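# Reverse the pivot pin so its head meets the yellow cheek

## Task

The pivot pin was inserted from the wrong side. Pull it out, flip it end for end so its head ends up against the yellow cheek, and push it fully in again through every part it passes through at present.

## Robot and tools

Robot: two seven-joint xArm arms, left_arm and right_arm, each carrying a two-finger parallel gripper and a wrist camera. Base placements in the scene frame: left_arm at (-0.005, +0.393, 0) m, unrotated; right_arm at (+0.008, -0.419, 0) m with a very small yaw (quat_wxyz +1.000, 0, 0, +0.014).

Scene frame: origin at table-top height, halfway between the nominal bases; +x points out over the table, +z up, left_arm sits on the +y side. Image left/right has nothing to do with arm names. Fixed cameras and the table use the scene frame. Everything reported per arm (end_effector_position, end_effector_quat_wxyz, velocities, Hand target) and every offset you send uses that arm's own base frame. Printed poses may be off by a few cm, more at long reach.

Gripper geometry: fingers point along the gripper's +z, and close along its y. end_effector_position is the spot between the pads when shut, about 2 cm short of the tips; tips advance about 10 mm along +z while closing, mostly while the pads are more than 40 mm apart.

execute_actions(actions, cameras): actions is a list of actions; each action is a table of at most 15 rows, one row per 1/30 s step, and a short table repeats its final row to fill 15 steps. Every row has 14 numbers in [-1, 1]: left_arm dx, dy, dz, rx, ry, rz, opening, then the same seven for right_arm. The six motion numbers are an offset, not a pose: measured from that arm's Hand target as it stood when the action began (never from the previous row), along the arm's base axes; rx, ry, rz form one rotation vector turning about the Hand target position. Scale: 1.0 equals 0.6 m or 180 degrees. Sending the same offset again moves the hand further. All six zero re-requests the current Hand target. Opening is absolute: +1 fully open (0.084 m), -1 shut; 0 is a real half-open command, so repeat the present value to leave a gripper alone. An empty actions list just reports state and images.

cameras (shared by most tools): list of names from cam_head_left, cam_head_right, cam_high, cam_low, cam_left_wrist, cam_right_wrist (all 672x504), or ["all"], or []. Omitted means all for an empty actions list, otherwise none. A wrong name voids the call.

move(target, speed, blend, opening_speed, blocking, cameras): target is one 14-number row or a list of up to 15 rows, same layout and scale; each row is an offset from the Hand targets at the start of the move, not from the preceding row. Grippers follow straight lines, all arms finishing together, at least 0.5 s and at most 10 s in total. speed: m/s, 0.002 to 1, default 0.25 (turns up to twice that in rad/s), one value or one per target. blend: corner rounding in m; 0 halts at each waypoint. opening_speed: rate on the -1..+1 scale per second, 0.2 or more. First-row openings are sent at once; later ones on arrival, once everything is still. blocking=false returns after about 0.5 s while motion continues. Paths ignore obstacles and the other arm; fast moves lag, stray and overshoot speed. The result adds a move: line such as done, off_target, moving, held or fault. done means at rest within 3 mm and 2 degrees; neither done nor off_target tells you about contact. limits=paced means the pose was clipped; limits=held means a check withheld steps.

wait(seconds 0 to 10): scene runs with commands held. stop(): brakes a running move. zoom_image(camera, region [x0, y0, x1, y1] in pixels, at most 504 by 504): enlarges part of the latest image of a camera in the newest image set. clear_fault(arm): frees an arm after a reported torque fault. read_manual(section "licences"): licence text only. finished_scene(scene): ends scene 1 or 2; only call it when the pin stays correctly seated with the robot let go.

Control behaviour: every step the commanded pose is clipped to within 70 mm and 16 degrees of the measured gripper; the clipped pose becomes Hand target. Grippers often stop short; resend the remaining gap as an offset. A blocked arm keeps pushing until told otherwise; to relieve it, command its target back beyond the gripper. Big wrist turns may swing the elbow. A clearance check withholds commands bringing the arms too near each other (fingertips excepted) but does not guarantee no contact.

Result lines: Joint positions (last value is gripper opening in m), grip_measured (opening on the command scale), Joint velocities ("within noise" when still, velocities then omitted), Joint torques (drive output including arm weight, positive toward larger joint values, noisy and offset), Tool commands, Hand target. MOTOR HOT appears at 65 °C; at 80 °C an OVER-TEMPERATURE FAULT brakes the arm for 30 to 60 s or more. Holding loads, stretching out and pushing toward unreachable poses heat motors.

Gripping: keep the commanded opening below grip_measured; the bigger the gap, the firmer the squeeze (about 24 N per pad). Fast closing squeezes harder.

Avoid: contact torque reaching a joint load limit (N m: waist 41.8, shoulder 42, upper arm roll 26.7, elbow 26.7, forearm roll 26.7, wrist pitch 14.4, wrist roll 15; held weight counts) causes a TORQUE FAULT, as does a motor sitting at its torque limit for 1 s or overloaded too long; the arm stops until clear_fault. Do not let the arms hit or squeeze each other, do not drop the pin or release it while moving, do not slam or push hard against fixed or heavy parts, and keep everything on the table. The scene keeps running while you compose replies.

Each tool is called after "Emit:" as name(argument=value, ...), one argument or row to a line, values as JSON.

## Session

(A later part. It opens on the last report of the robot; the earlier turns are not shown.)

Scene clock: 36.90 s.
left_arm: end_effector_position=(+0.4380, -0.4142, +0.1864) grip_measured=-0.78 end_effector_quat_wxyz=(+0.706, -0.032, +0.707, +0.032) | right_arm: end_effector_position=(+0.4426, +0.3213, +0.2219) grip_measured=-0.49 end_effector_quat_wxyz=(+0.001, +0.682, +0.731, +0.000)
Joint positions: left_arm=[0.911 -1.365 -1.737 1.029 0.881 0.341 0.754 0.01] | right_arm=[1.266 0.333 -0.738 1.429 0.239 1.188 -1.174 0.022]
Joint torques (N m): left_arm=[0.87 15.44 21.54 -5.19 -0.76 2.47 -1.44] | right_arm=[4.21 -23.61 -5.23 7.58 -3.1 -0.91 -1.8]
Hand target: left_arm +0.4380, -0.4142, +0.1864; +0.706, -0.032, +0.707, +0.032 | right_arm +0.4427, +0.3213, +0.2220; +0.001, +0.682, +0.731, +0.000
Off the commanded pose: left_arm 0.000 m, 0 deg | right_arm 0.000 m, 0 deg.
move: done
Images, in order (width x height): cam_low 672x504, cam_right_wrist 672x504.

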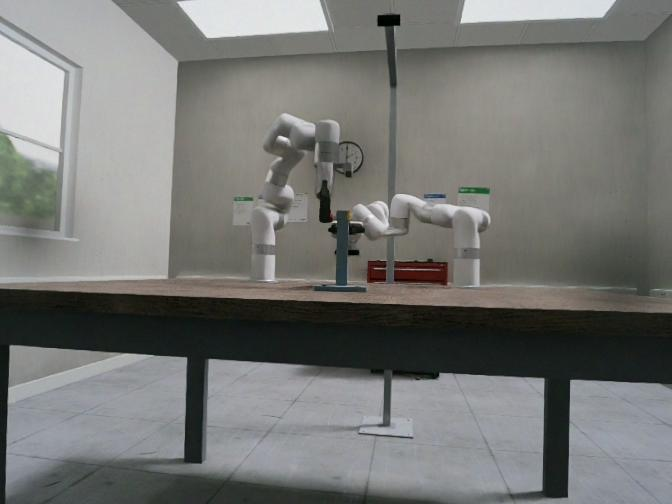

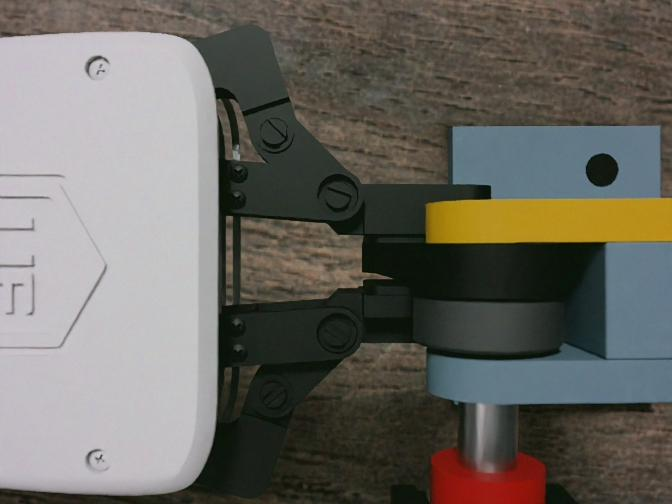

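Emit:
move(
  target=[0,0,0,0,0,0,-0.85,0.0054,-0.08,0,0,0,0,-0.85],
  speed=0.05,
  cameras=["cam_right_wrist","cam_head_left"],
)

Scene clock: 38.30 s.
left_arm: end_effector_position=(+0.4380, -0.4142, +0.1864) grip_measured=-0.78 end_effector_quat_wxyz=(+0.706, -0.032, +0.707, +0.032) | right_arm: end_effector_position=(+0.4459, +0.2733, +0.2220) grip_measured=-0.49 end_effector_quat_wxyz=(+0.001, +0.682, +0.731, +0.000)
Joint positions: left_arm=[0.911 -1.365 -1.737 1.029 0.881 0.341 0.754 0.01] | right_arm=[1.259 0.241 -0.779 1.32 0.183 1.152 -1.22 0.022]
Joint torques (N m): left_arm=[0.67 15.97 20.66 -5.21 -1.04 2.74 -1.02] | right_arm=[-7.37 -22.87 -7.21 10.93 -3.42 -4.9 -1.42]
Hand target: left_arm +0.4380, -0.4142, +0.1864; +0.706, -0.032, +0.707, +0.032 | right_arm +0.4459, +0.2733, +0.2220; +0.001, +0.682, +0.731, +0.000
Off the commanded pose: left_arm 0.000 m, 0 deg | right_arm 0.000 m, 0 deg.
move: done
Images, in order (width x height): cam_head_left 672x504, cam_right_wrist 672x504.

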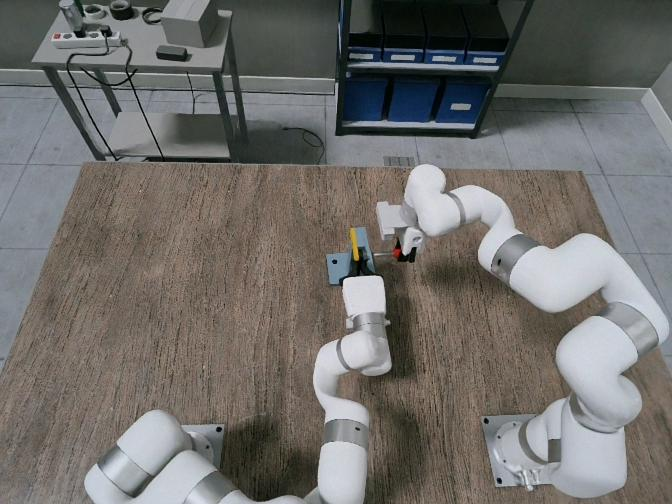

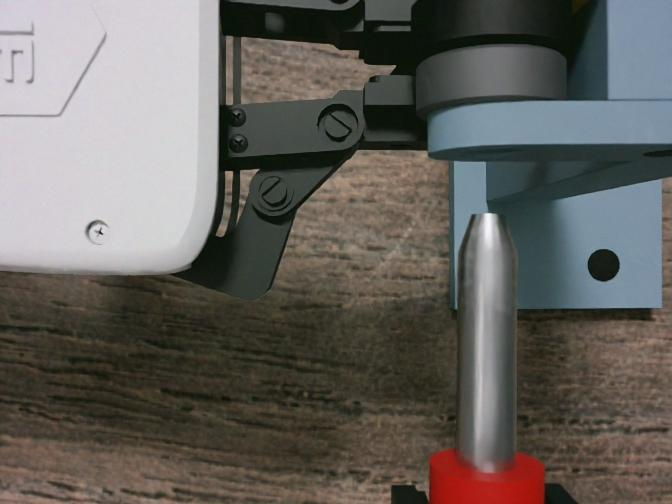

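Emit:
move(
  target=[
    [0,0,0,0,0,0,-0.85,0,0,0.147,0,0,0,-0.85],
    [0,0,0,0,0,0,-0.85,-0.01,0.145,0.163,0,0,-0.5,-0.85],
    [0,0,0,0,0,0,-0.85,-0.0238,0.353,0.163,0,0,-1,-0.85],
  ],
  speed=0.4,
  blend=0.03,
  cameras=["cam_right_wrist","cam_head_left"],
)

Scene clock: 44.27 s.
left_arm: end_effector_position=(+0.4380, -0.4142, +0.1864) grip_measured=-0.78 end_effector_quat_wxyz=(+0.706, -0.032, +0.707, +0.032) | right_arm: end_effector_position=(+0.4314, +0.4847, +0.3196) grip_measured=-0.49 end_effector_quat_wxyz=(-0.002, +0.731, -0.682, -0.001)
Joint positions: left_arm=[0.911 -1.365 -1.737 1.029 0.881 0.341 0.754 0.01] | right_arm=[1.058 0.947 -0.928 2.676 0.752 1.875 2.174 0.022]
Joint torques (N m): left_arm=[1.06 19.6 20.82 -4.56 -1.39 3.42 0.13] | right_arm=[-7 -25.73 -1.83 8.53 3.95 0.26 1.58]
Hand target: left_arm +0.4380, -0.4142, +0.1864; +0.706, -0.032, +0.707, +0.032 | right_arm +0.4317, +0.4851, +0.3198; +0.000, +0.731, -0.682, -0.001
Off the commanded pose: left_arm 0.000 m, 0 deg | right_arm 0.000 m, 0 deg.
move: done
Images, in order (width x height): cam_head_left 672x504, cam_right_wrist 672x504.

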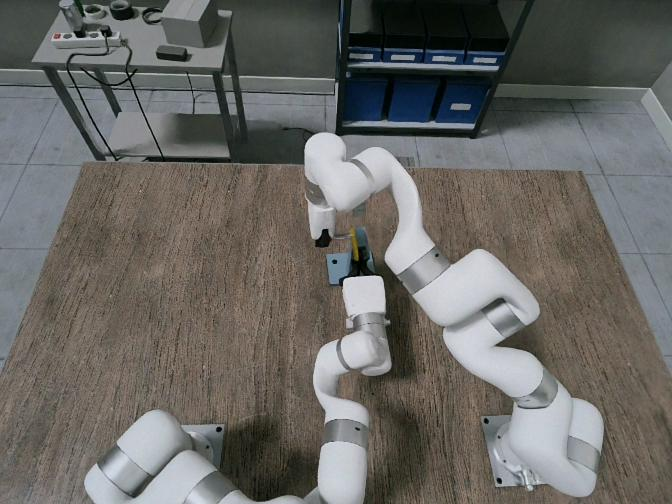

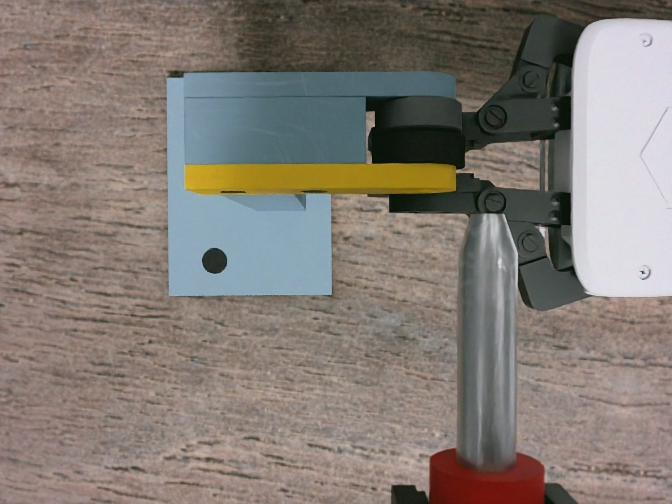

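Emit:
move(
  target=[0,0,0,0,0,0,-0.85,0,0,-0.163,0,0,0,-0.85],
  speed=0.12,
  cameras=["cam_right_wrist","cam_head_left","cam_low","cam_high"],
)

Emit:
zoom_image(
  camera="cam_low",
  region=[300, 170, 390, 260],
)

Emit:
zoom_image(
  camera="cam_right_wrist",
  region=[330, 0, 630, 300],
)

Scene clock: 45.77 s.
left_arm: end_effector_position=(+0.4380, -0.4142, +0.1864) grip_measured=-0.78 end_effector_quat_wxyz=(+0.706, -0.032, +0.707, +0.032) | right_arm: end_effector_position=(+0.4317, +0.4851, +0.2219) grip_measured=-0.49 end_effector_quat_wxyz=(+0.000, +0.731, -0.682, -0.001)
Joint positions: left_arm=[0.911 -1.365 -1.737 1.029 0.881 0.341 0.754 0.01] | right_arm=[1.366 0.885 -1.02 2.078 0.722 1.525 2.027 0.022]
Joint torques (N m): left_arm=[1.27 20.4 20.71 -4.17 -1.17 3.51 0.35] | right_arm=[7.38 -30.27 -15.19 7.78 3.87 -4.81 -1.34]
Hand target: left_arm +0.4380, -0.4142, +0.1864; +0.706, -0.032, +0.707, +0.032 | right_arm +0.4317, +0.4851, +0.2220; +0.000, +0.731, -0.682, -0.001
Off the commanded pose: left_arm 0.000 m, 0 deg | right_arm 0.000 m, 0 deg.
move: done
Images, in order (width x height): cam_head_left 672x504, cam_high 672x504, cam_low 672x504, cam_right_wrist 672x504.

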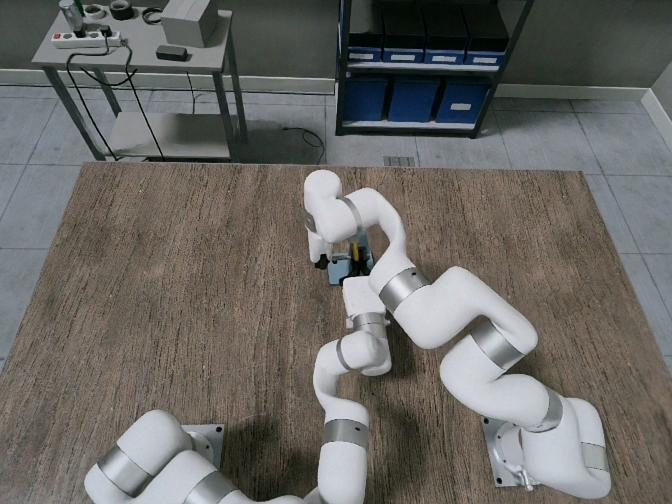

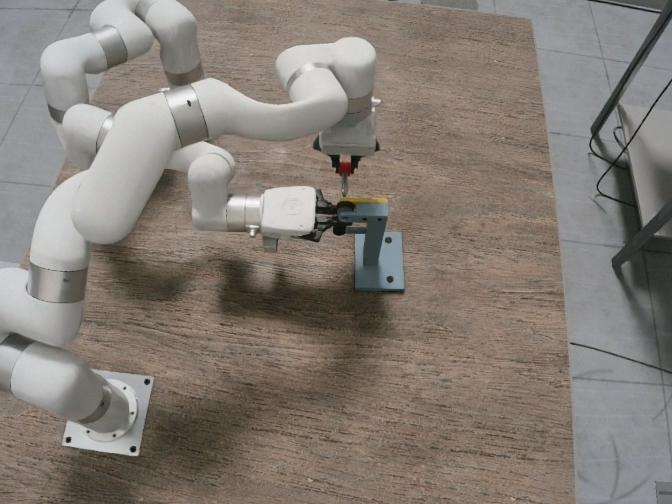

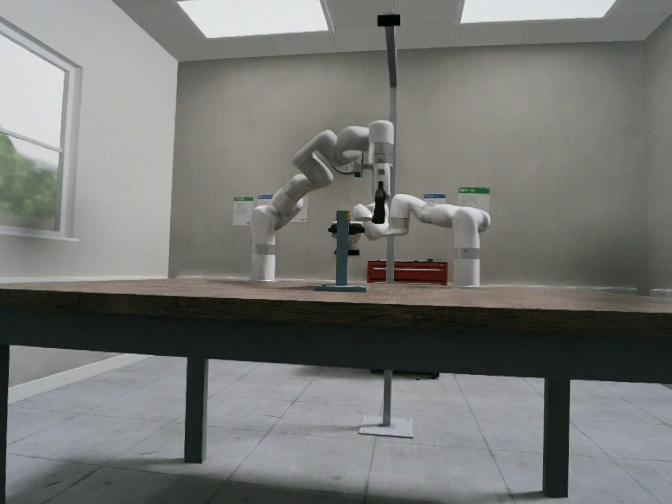

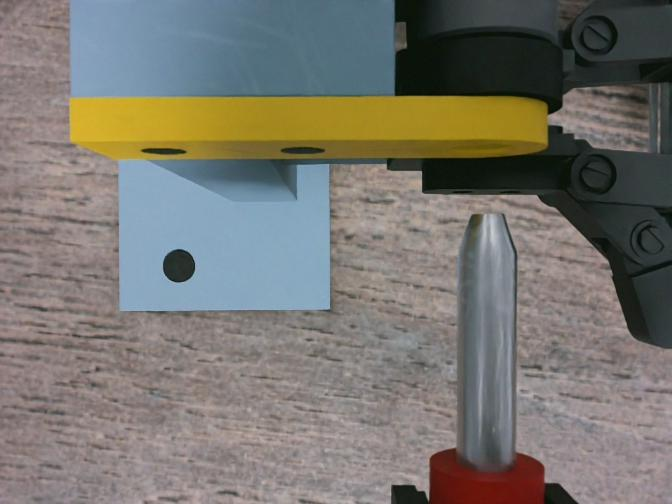

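Scaled by 5.600 from the camera's 672x504 image, which has a finer 960x720 frame.

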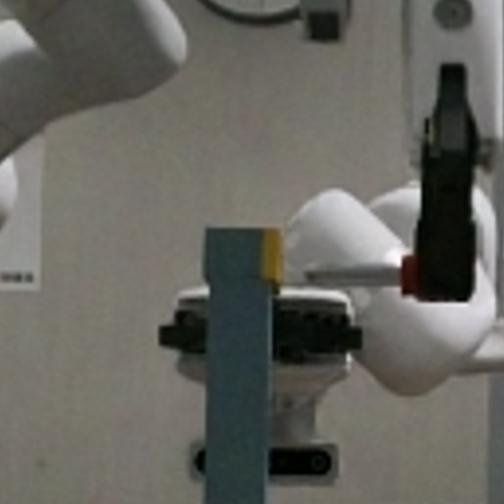

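Scaled by 1.680 from the camera's 672x504 image, which has a finer 960x720 frame.

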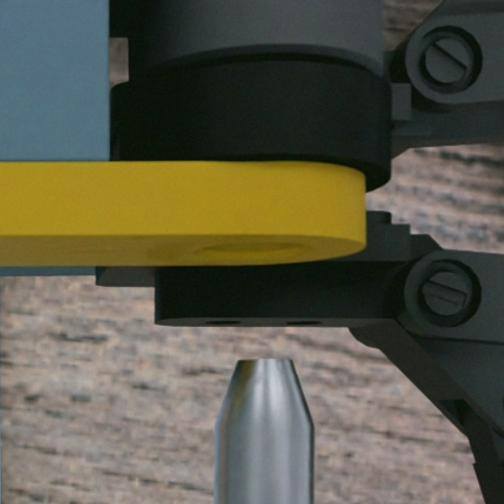

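Emit:
zoom_image(
  camera="cam_low",
  region=[335, 200, 385, 235],
)

Emit:
zoom_image(
  camera="cam_right_wrist",
  region=[420, 100, 560, 240],
)

Scaled by 10.080 from the camera's 672x504 image, which has a finer 960x720 frame.

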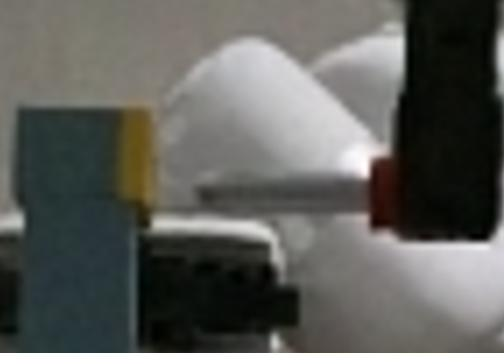

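Scaled by 3.600 from the camera's 672x504 image, which has a finer 960x720 frame.

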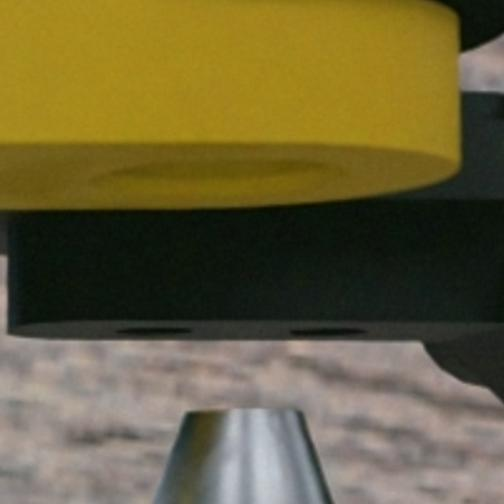

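Emit:
zoom_image(
  camera="cam_head_left",
  region=[310, 220, 390, 300],
)

Emit:
zoom_image(
  camera="cam_high",
  region=[310, 140, 400, 230],
)

Scaled by 6.300 from the camera's 672x504 image, which has a finer 960x720 frame.

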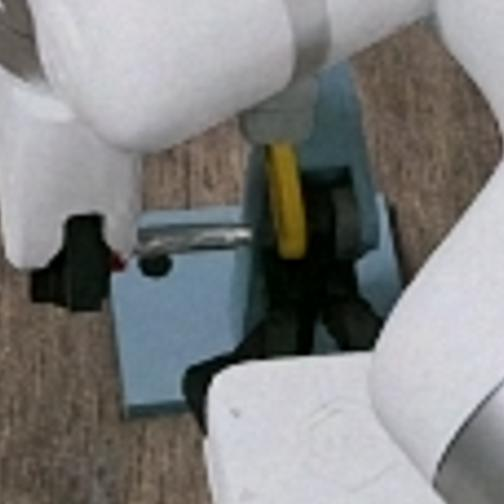

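Scaled by 5.600 from the camera's 672x504 image, which has a finer 960x720 frame.

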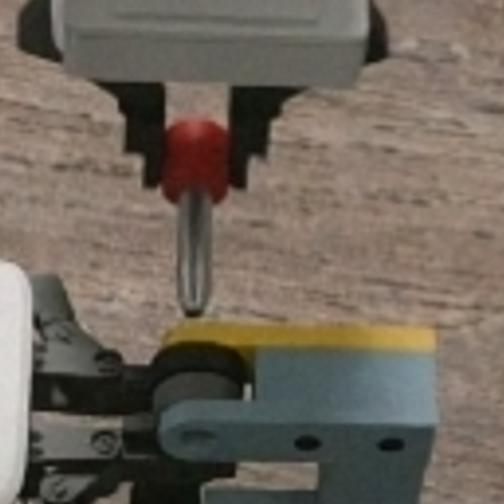

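Emit:
move(
  target=[
    [0,0,0,0,0,0,-0.85,0.0018,0.0001,0.0017,0,0,0,-0.85],
    [0,0,0,0,0,0,-0.85,0.0036,-0.0265,0.0017,0,0,0,-0.85],
  ],
  speed=0.04,
  cameras=["cam_right_wrist","cam_low","cam_head_left"],
)

Emit:
zoom_image(
  camera="cam_low",
  region=[335, 200, 385, 235],
)

Emit:
zoom_image(
  camera="cam_right_wrist",
  region=[390, 60, 590, 300],
)

Scene clock: 51.97 s.
left_arm: end_effector_position=(+0.4380, -0.4142, +0.1864) grip_measured=-0.78 end_effector_quat_wxyz=(+0.706, -0.032, +0.707, +0.032) | right_arm: end_effector_position=(+0.4338, +0.4692, +0.2230) grip_measured=-0.49 end_effector_quat_wxyz=(+0.000, +0.731, -0.682, -0.001)
Joint positions: left_arm=[0.911 -1.365 -1.737 1.029 0.881 0.341 0.754 0.01] | right_arm=[1.397 0.85 -1.041 1.997 0.708 1.5 1.992 0.022]
Joint torques (N m): left_arm=[1.57 19.84 20.76 -3.55 -1.11 4.29 0.8] | right_arm=[7.27 -32.81 -15.59 7.83 -3.58 -4.87 -1.35]
Hand target: left_arm +0.4380, -0.4142, +0.1864; +0.706, -0.032, +0.707, +0.032 | right_arm +0.4338, +0.4692, +0.2230; +0.000, +0.731, -0.682, -0.001
Off the commanded pose: left_arm 0.000 m, 0 deg | right_arm 0.000 m, 0 deg.
move: done
Images, in order (width x height): cam_head_left 672x504, cam_low 672x504, cam_right_wrist 672x504.

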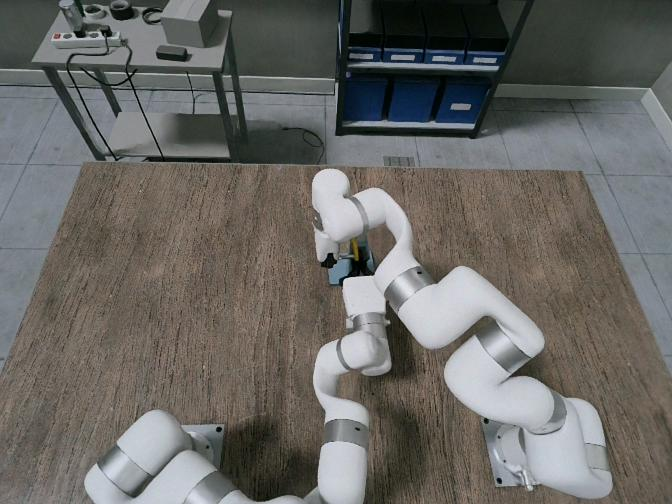

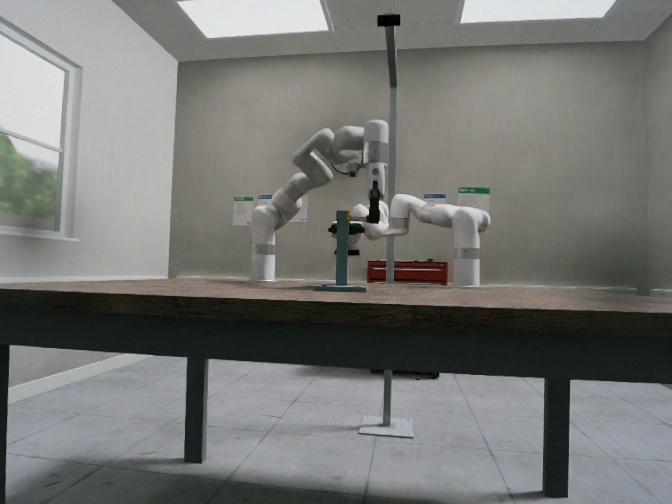

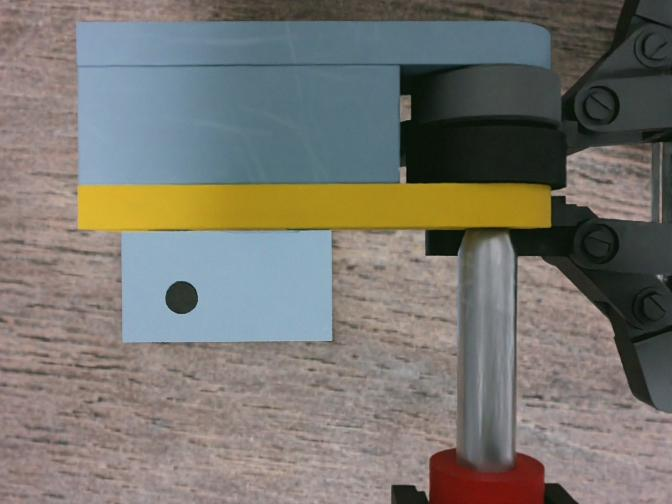

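Scaled by 10.080 from the camera's 672x504 image, which has a finer 960x720 frame.

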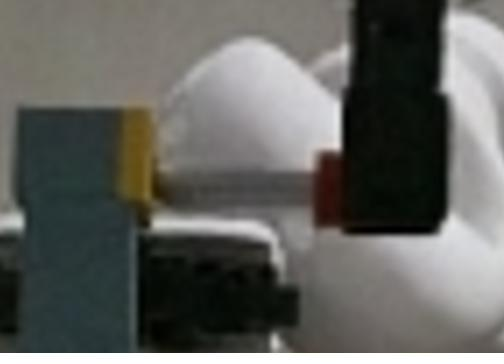

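Scaled by 2.100 from the camera's 672x504 image, which has a finer 960x720 frame.

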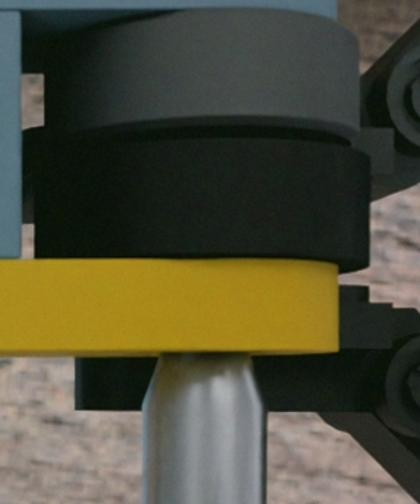

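Emit:
move(
  target=[0,0,0,0,0,0,-0.85,0.0014,-0.0166,0.0008,0,0,0,-0.85],
  speed=0.02,
  cameras=["cam_right_wrist","cam_low"],
)

Emit:
zoom_image(
  camera="cam_low",
  region=[335, 200, 385, 235],
)

Scene clock: 53.03 s.
left_arm: end_effector_position=(+0.4380, -0.4142, +0.1864) grip_measured=-0.78 end_effector_quat_wxyz=(+0.706, -0.032, +0.707, +0.032) | right_arm: end_effector_position=(+0.4347, +0.4593, +0.2235) grip_measured=-0.49 end_effector_quat_wxyz=(+0.000, +0.731, -0.682, -0.001)
Joint positions: left_arm=[0.911 -1.365 -1.737 1.029 0.881 0.341 0.754 0.01] | right_arm=[1.417 0.828 -1.055 1.949 0.699 1.484 1.972 0.022]
Joint torques (N m): left_arm=[1.57 20.03 21.04 -3.26 -0.71 4.36 0.86] | right_arm=[7.88 -31.94 -15.62 7.84 -3.45 -4.68 -1.36]
Hand target: left_arm +0.4380, -0.4142, +0.1864; +0.706, -0.032, +0.707, +0.032 | right_arm +0.4347, +0.4592, +0.2235; +0.000, +0.731, -0.682, -0.001
Off the commanded pose: left_arm 0.000 m, 0 deg | right_arm 0.000 m, 0 deg.
move: done
Images, in order (width x height): cam_low 672x504, cam_right_wrist 672x504.

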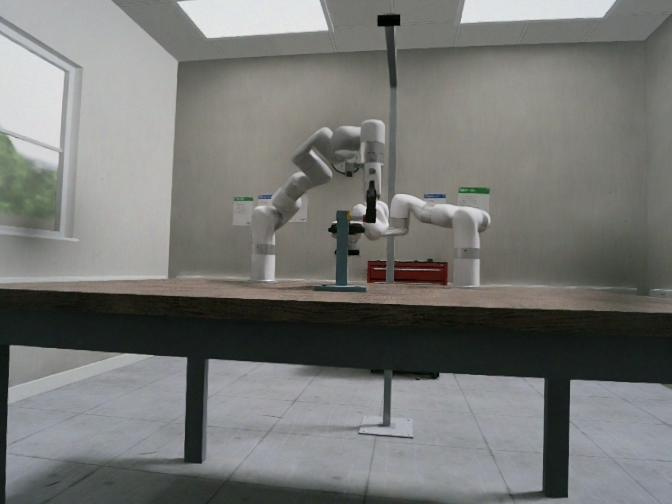

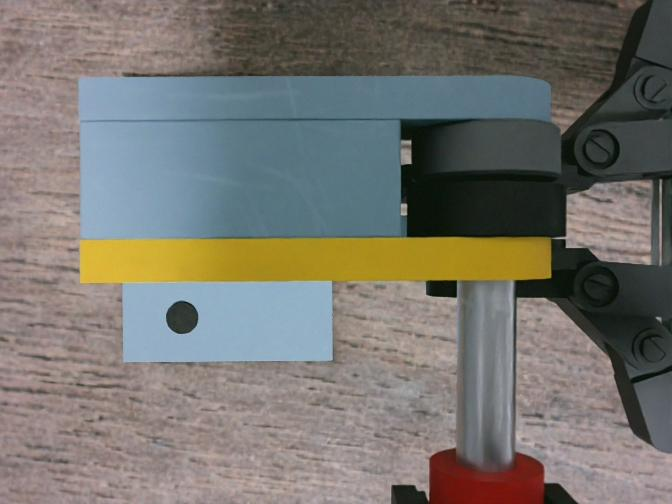

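Scaled by 10.080 from the camera's 672x504 image, which has a finer 960x720 frame.

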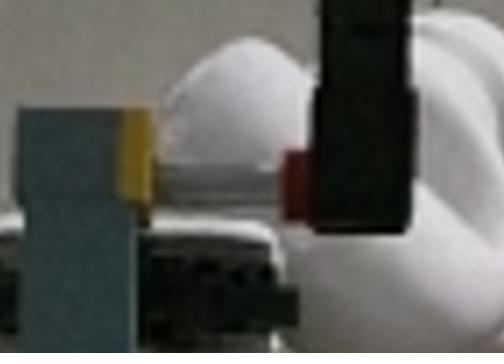

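Emit:
move(
  target=[0,0,0,0,0,0,-0.85,0.0014,-0.02,0,0,0,0,-0.85],
  speed=0.02,
  cameras=["cam_right_wrist"],
)

Scene clock: 54.10 s.
left_arm: end_effector_position=(+0.4380, -0.4142, +0.1864) grip_measured=-0.78 end_effector_quat_wxyz=(+0.706, -0.032, +0.707, +0.032) | right_arm: end_effector_position=(+0.4355, +0.4473, +0.2235) grip_measured=-0.49 end_effector_quat_wxyz=(+0.000, +0.731, -0.682, -0.001)
Joint positions: left_arm=[0.911 -1.365 -1.737 1.029 0.881 0.341 0.754 0.01] | right_arm=[1.44 0.803 -1.071 1.892 0.689 1.464 1.948 0.022]
Joint torques (N m): left_arm=[1.51 19.98 21.01 -3.5 -0.89 4.45 0.85] | right_arm=[7.66 -31.16 -16.1 8.26 -3.6 -4.85 -1.39]
Hand target: left_arm +0.4380, -0.4142, +0.1864; +0.706, -0.032, +0.707, +0.032 | right_arm +0.4355, +0.4472, +0.2235; +0.000, +0.731, -0.682, -0.001
Off the commanded pose: left_arm 0.000 m, 0 deg | right_arm 0.000 m, 0 deg.
move: done
Images, in order (width x height): cam_right_wrist 672x504.

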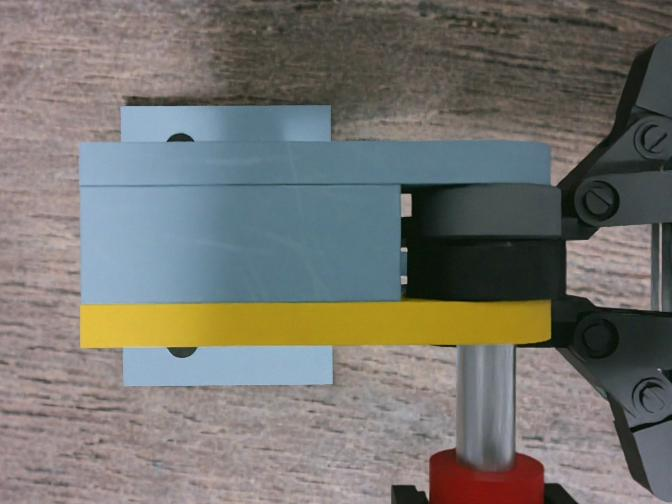

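Emit:
move(
  target=[0,0,0,0,0,0,-0.85,0.0012,-0.018,0,0,0,0,-0.85],
  speed=0.02,
  cameras=["cam_right_wrist"],
)

Scene clock: 55.07 s.
left_arm: end_effector_position=(+0.4380, -0.4142, +0.1864) grip_measured=-0.78 end_effector_quat_wxyz=(+0.706, -0.032, +0.707, +0.032) | right_arm: end_effector_position=(+0.4362, +0.4365, +0.2235) grip_measured=-0.49 end_effector_quat_wxyz=(+0.000, +0.731, -0.682, -0.001)
Joint positions: left_arm=[0.911 -1.365 -1.737 1.029 0.881 0.341 0.754 0.01] | right_arm=[1.459 0.781 -1.086 1.844 0.679 1.447 1.928 0.022]
Joint torques (N m): left_arm=[1.41 19.45 21.1 -3.44 -1.12 4.47 0.7] | right_arm=[7.61 -30.59 -16.44 8.53 -3.68 -4.93 -1.4]
Hand target: left_arm +0.4380, -0.4142, +0.1864; +0.706, -0.032, +0.707, +0.032 | right_arm +0.4362, +0.4364, +0.2235; +0.000, +0.731, -0.682, -0.001
Off the commanded pose: left_arm 0.000 m, 0 deg | right_arm 0.000 m, 0 deg.
move: done
Images, in order (width x height): cam_right_wrist 672x504.

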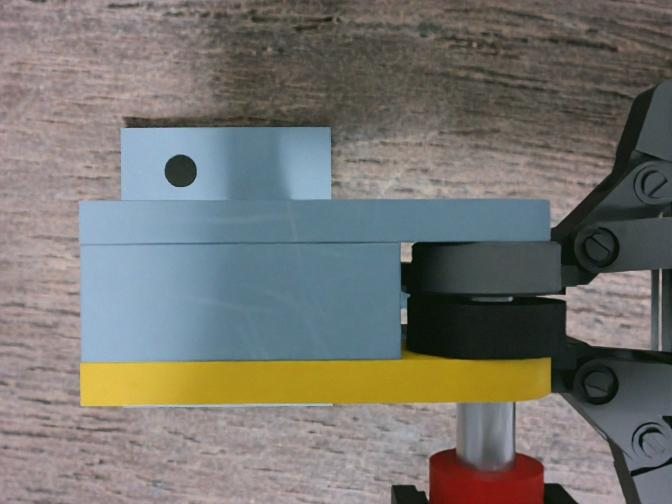

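Emit:
move(
  target=[0,0,0,0,0,0,-0.85,0.0009,-0.0133,0,0,0,0,-0.85],
  speed=0.02,
  cameras=["cam_right_wrist"],
)

Scene clock: 63.77 s.
left_arm: end_effector_position=(+0.4380, -0.4142, +0.1864) grip_measured=-0.78 end_effector_quat_wxyz=(+0.706, -0.032, +0.707, +0.032) | right_arm: end_effector_position=(+0.4367, +0.4285, +0.2234) grip_measured=-0.49 end_effector_quat_wxyz=(+0.000, +0.731, -0.682, -0.001)
Joint positions: left_arm=[0.911 -1.365 -1.737 1.029 0.881 0.341 0.754 0.01] | right_arm=[1.472 0.766 -1.097 1.811 0.673 1.435 1.914 0.022]
Joint torques (N m): left_arm=[2.15 19.02 21.66 -2.9 -1.34 4.84 0.92] | right_arm=[6.81 -31.93 -18.28 8.76 -4.06 -4.6 -1.28]
Hand target: left_arm +0.4380, -0.4142, +0.1864; +0.706, -0.032, +0.707, +0.032 | right_arm +0.4368, +0.4285, +0.2235; +0.000, +0.731, -0.682, -0.001
Off the commanded pose: left_arm 0.000 m, 0 deg | right_arm 0.000 m, 0 deg.
move: done
Images, in order (width x height): cam_right_wrist 672x504.

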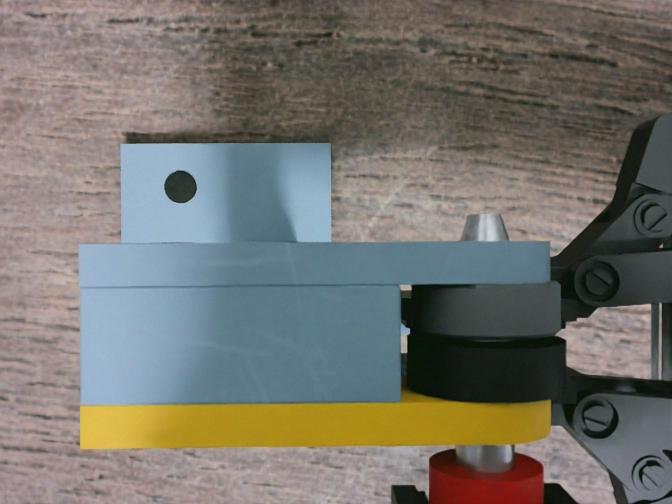

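Emit:
move(
  target=[0,0,0,0,0,0,-0.85,0.0007,-0.0112,0,0,0,0,-0.85],
  speed=0.02,
  cameras=["cam_right_wrist","cam_low","cam_high"],
)

Emit:
zoom_image(
  camera="cam_low",
  region=[310, 190, 370, 240],
)

Scene clock: 64.80 s.
left_arm: end_effector_position=(+0.4380, -0.4142, +0.1864) grip_measured=-0.78 end_effector_quat_wxyz=(+0.706, -0.032, +0.707, +0.032) | right_arm: end_effector_position=(+0.4372, +0.4218, +0.2235) grip_measured=-0.49 end_effector_quat_wxyz=(+0.000, +0.731, -0.682, -0.001)
Joint positions: left_arm=[0.911 -1.365 -1.737 1.029 0.881 0.341 0.754 0.01] | right_arm=[1.483 0.753 -1.106 1.783 0.667 1.426 1.902 0.022]
Joint torques (N m): left_arm=[2.06 18.73 21.57 -2.85 -1.07 4.93 0.91] | right_arm=[7.06 -32.13 -18.52 9.2 -4.07 -4.6 -1.19]
Hand target: left_arm +0.4380, -0.4142, +0.1864; +0.706, -0.032, +0.707, +0.032 | right_arm +0.4372, +0.4217, +0.2235; +0.000, +0.731, -0.682, -0.001
Off the commanded pose: left_arm 0.000 m, 0 deg | right_arm 0.000 m, 0 deg.
move: done
Images, in order (width x height): cam_high 672x504, cam_low 672x504, cam_right_wrist 672x504.

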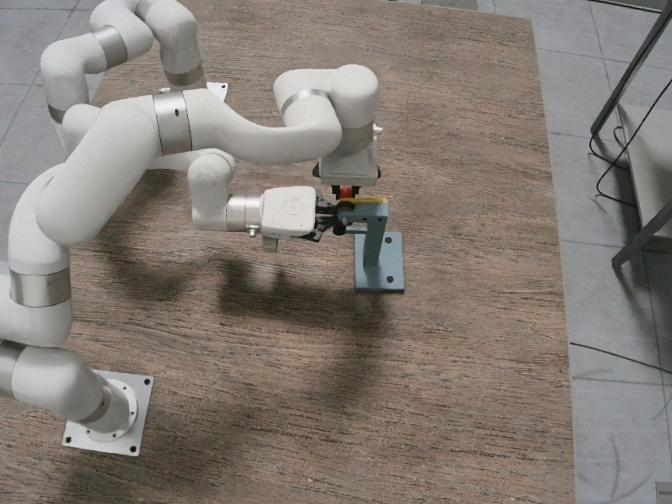

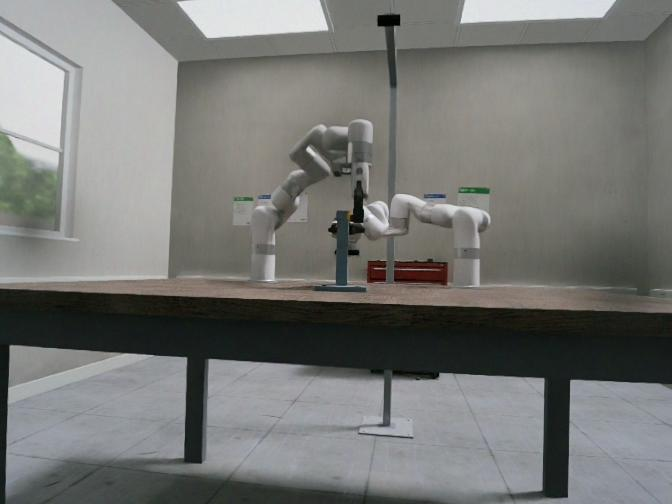

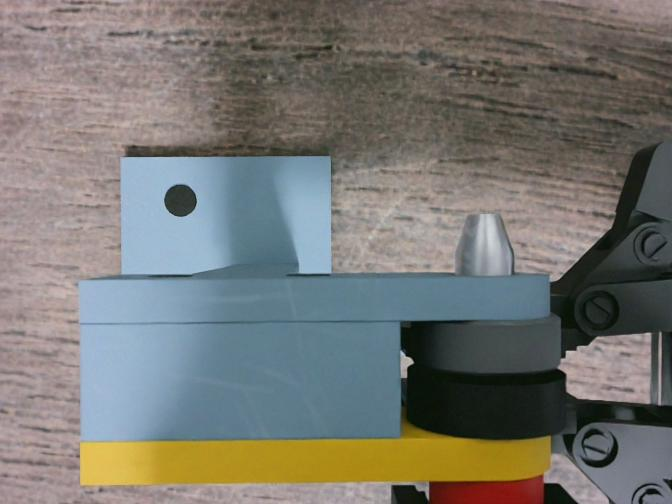

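Scaled by 8.400 from the camera's 672x504 image, which has a finer 960x720 frame.

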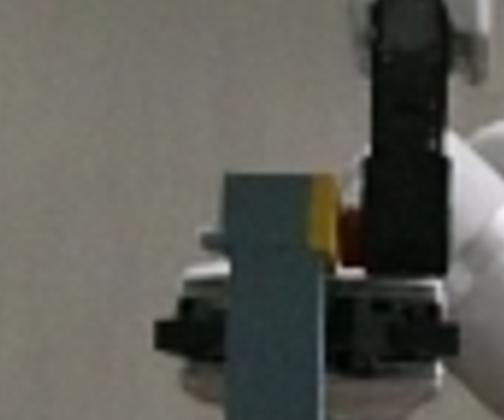

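Emit:
move(
  target=[0,0,0,0,0,0,-0.85,0.0002,-0.0025,0,0,0,0,-0.85],
  speed=0.02,
  cameras=["cam_right_wrist"],
)

Emit:
zoom_image(
  camera="cam_right_wrist",
  region=[400, 380, 600, 504],
)

Scene clock: 65.63 s.
left_arm: end_effector_position=(+0.4380, -0.4142, +0.1864) grip_measured=-0.78 end_effector_quat_wxyz=(+0.706, -0.032, +0.707, +0.032) | right_arm: end_effector_position=(+0.4372, +0.4204, +0.2235) grip_measured=-0.49 end_effector_quat_wxyz=(+0.000, +0.731, -0.682, -0.001)
Joint positions: left_arm=[0.911 -1.365 -1.737 1.029 0.881 0.341 0.754 0.01] | right_arm=[1.485 0.75 -1.108 1.778 0.665 1.423 1.9 0.022]
Joint torques (N m): left_arm=[1.55 18.2 21.65 -2.89 -1.39 4.9 1.08] | right_arm=[-2.11 -32.4 -24.85 5.61 -8.94 -1.17 -1.14]
Hand target: left_arm +0.4380, -0.4142, +0.1864; +0.706, -0.032, +0.707, +0.032 | right_arm +0.4373, +0.4202, +0.2235; +0.000, +0.731, -0.682, -0.001
Off the commanded pose: left_arm 0.000 m, 0 deg | right_arm 0.000 m, 0 deg.
move: done
Images, in order (width x height): cam_right_wrist 672x504.

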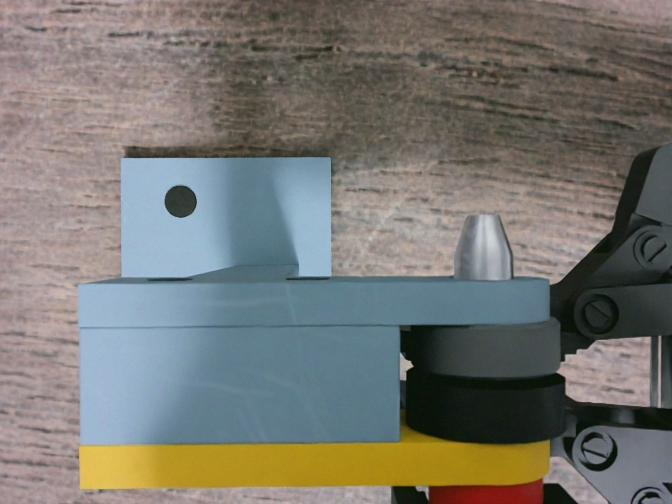

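Scaled by 2.520 from the camera's 672x504 image, which has a finer 960x720 frame.

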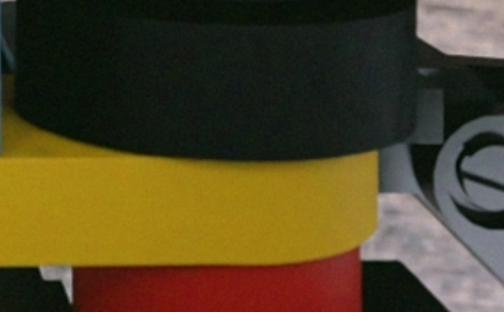

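Emit:
move(
  target=[
    [0,0,0,0,0,0,-0.85,0,0.0006,0,0,0,0,-0.85],
    [0,0,0,0,0,0,-0.62,0,0.0006,0,0,0,0,-0.2],
    [0,0,-0.005,0,0,0,-0.4,0,0.0006,0.02,0,0,0,-0.2],
    [-0.2,-0.018,-0.005,0,0,0,-0.4,0,0.0006,0.22,0,0,0,-0.2],
    [-0.25,0.1,-0.005,0,0,0,-0.4,-0.15,0.0,0.3,0,0,0,-0.2],
  ],
  opening_speed=0.8,
  speed=0.12,
  blend=[0,0,0,0.02,0],
  cameras=["cam_right_wrist","cam_head_left","cam_high","cam_low","cam_left_wrist"],
)

Emit:
zoom_image(
  camera="cam_high",
  region=[310, 180, 420, 300],
)

Emit:
zoom_image(
  camera="cam_low",
  region=[310, 190, 370, 240],
)

Scene clock: 71.27 s.
left_arm: end_effector_position=(+0.2880, -0.3542, +0.1834) grip_measured=-0.42 end_effector_quat_wxyz=(+0.706, -0.032, +0.707, +0.032) | right_arm: end_effector_position=(+0.3473, +0.4202, +0.4034) grip_measured=-0.21 end_effector_quat_wxyz=(+0.000, +0.731, -0.682, -0.001)
Joint positions: left_arm=[0.357 -1.192 -1.751 0.645 0.804 0.585 0.773 0.026] | right_arm=[1.601 0.538 -1.193 2.06 0.514 1.81 2.098 0.035]
Joint torques (N m): left_arm=[-4.18 16.23 22.06 0.49 1.09 1.81 -1.49] | right_arm=[7.35 -24.87 -11.67 7.82 -3.62 -4.76 1.56]
Hand target: left_arm +0.2880, -0.3542, +0.1834; +0.706, -0.032, +0.707, +0.032 | right_arm +0.3473, +0.4202, +0.4035; +0.000, +0.731, -0.682, -0.001
Off the commanded pose: left_arm 0.000 m, 0 deg | right_arm 0.000 m, 0 deg.
move: done
Images, in order (width x height): cam_head_left 672x504, cam_high 672x504, cam_low 672x504, cam_left_wrist 672x504, cam_right_wrist 672x504.

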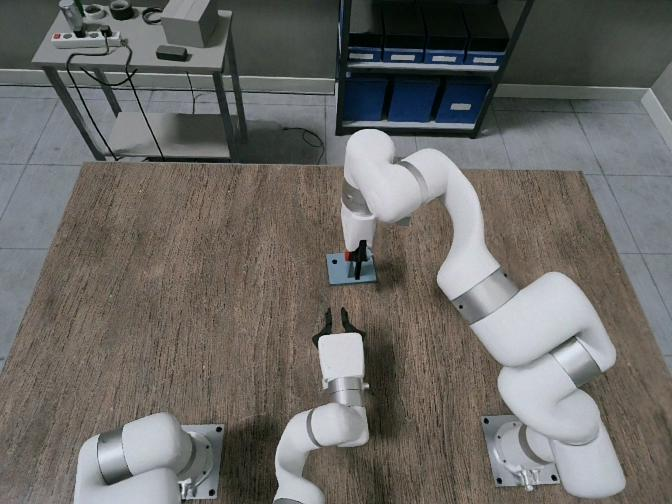

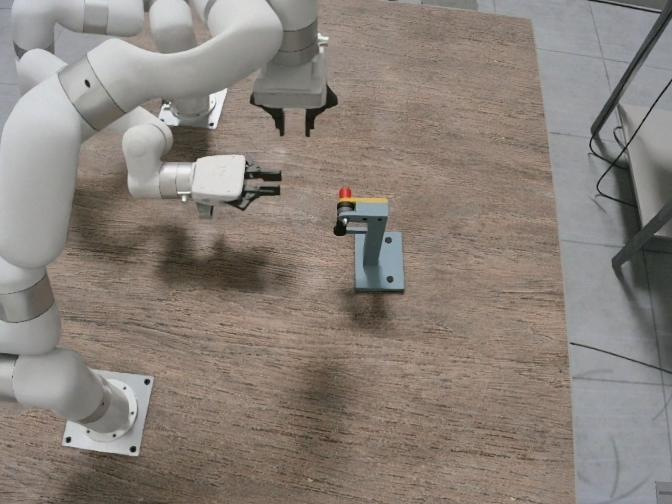

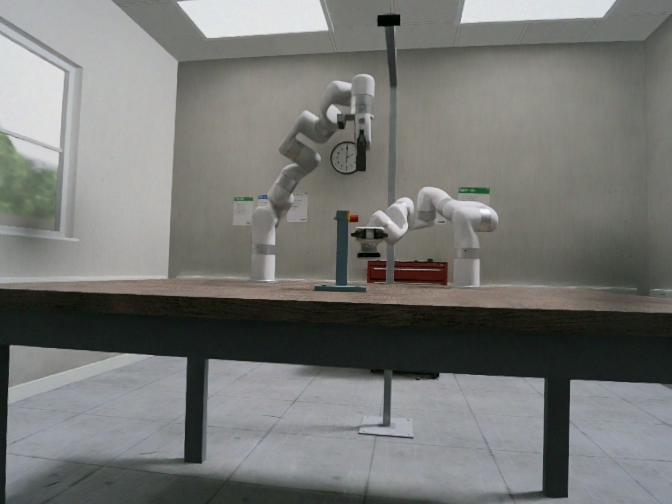

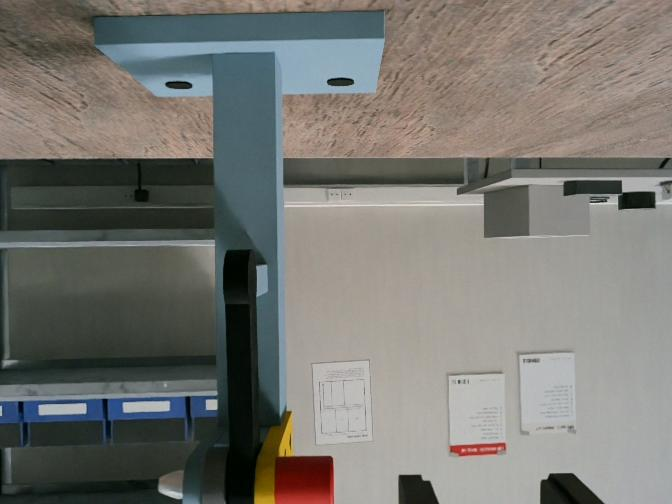

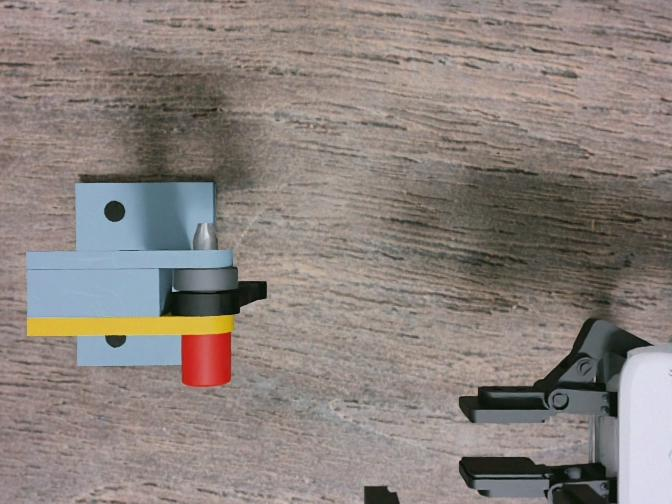

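Scaled by 4.200 from the camera's 672x504 image, which has a finer 960x720 frame.

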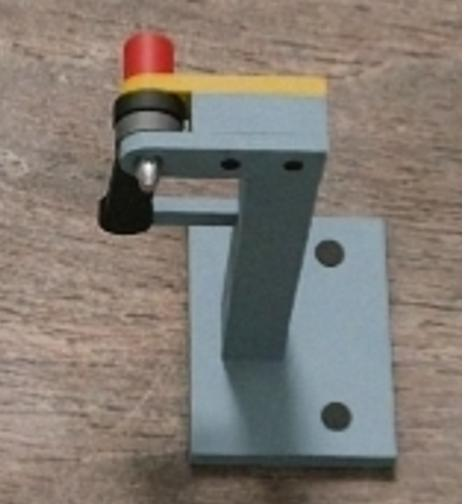

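Scaled by 8.400 from the camera's 672x504 image, which has a finer 960x720 frame.

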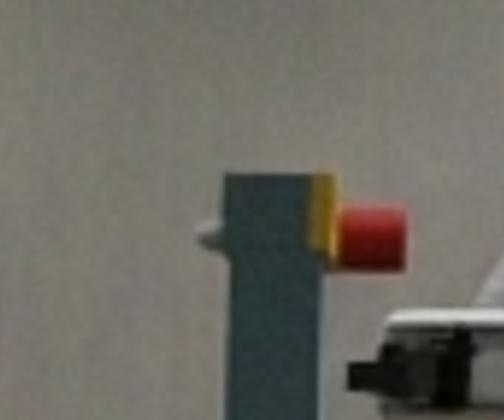

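Emit:
zoom_image(
  camera="cam_right_wrist",
  region=[140, 210, 280, 400],
)

Emit:
zoom_image(
  camera="cam_left_wrist",
  region=[140, 380, 360, 504],
)

Scaled by 2.653 from the camera's 672x504 image, which has a finer 960x720 frame.

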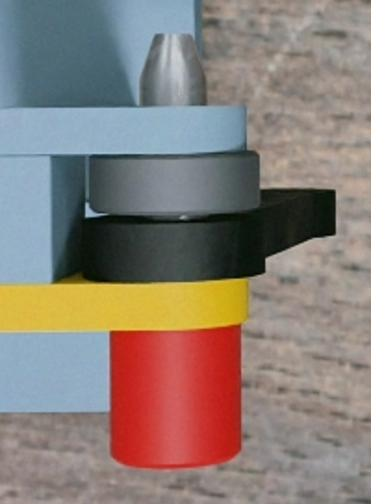

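Scaled by 2.291 from the camera's 672x504 image, which has a finer 960x720 frame.

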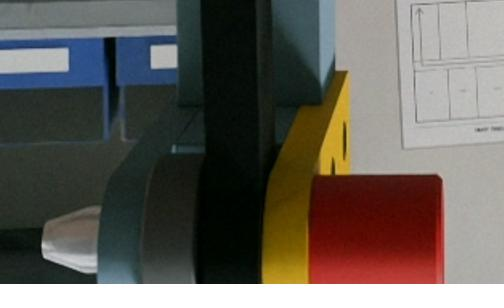

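Fully seated. Done.

Emit:
finished_scene(
  scene=1,
)

The scene is finished: the task was done.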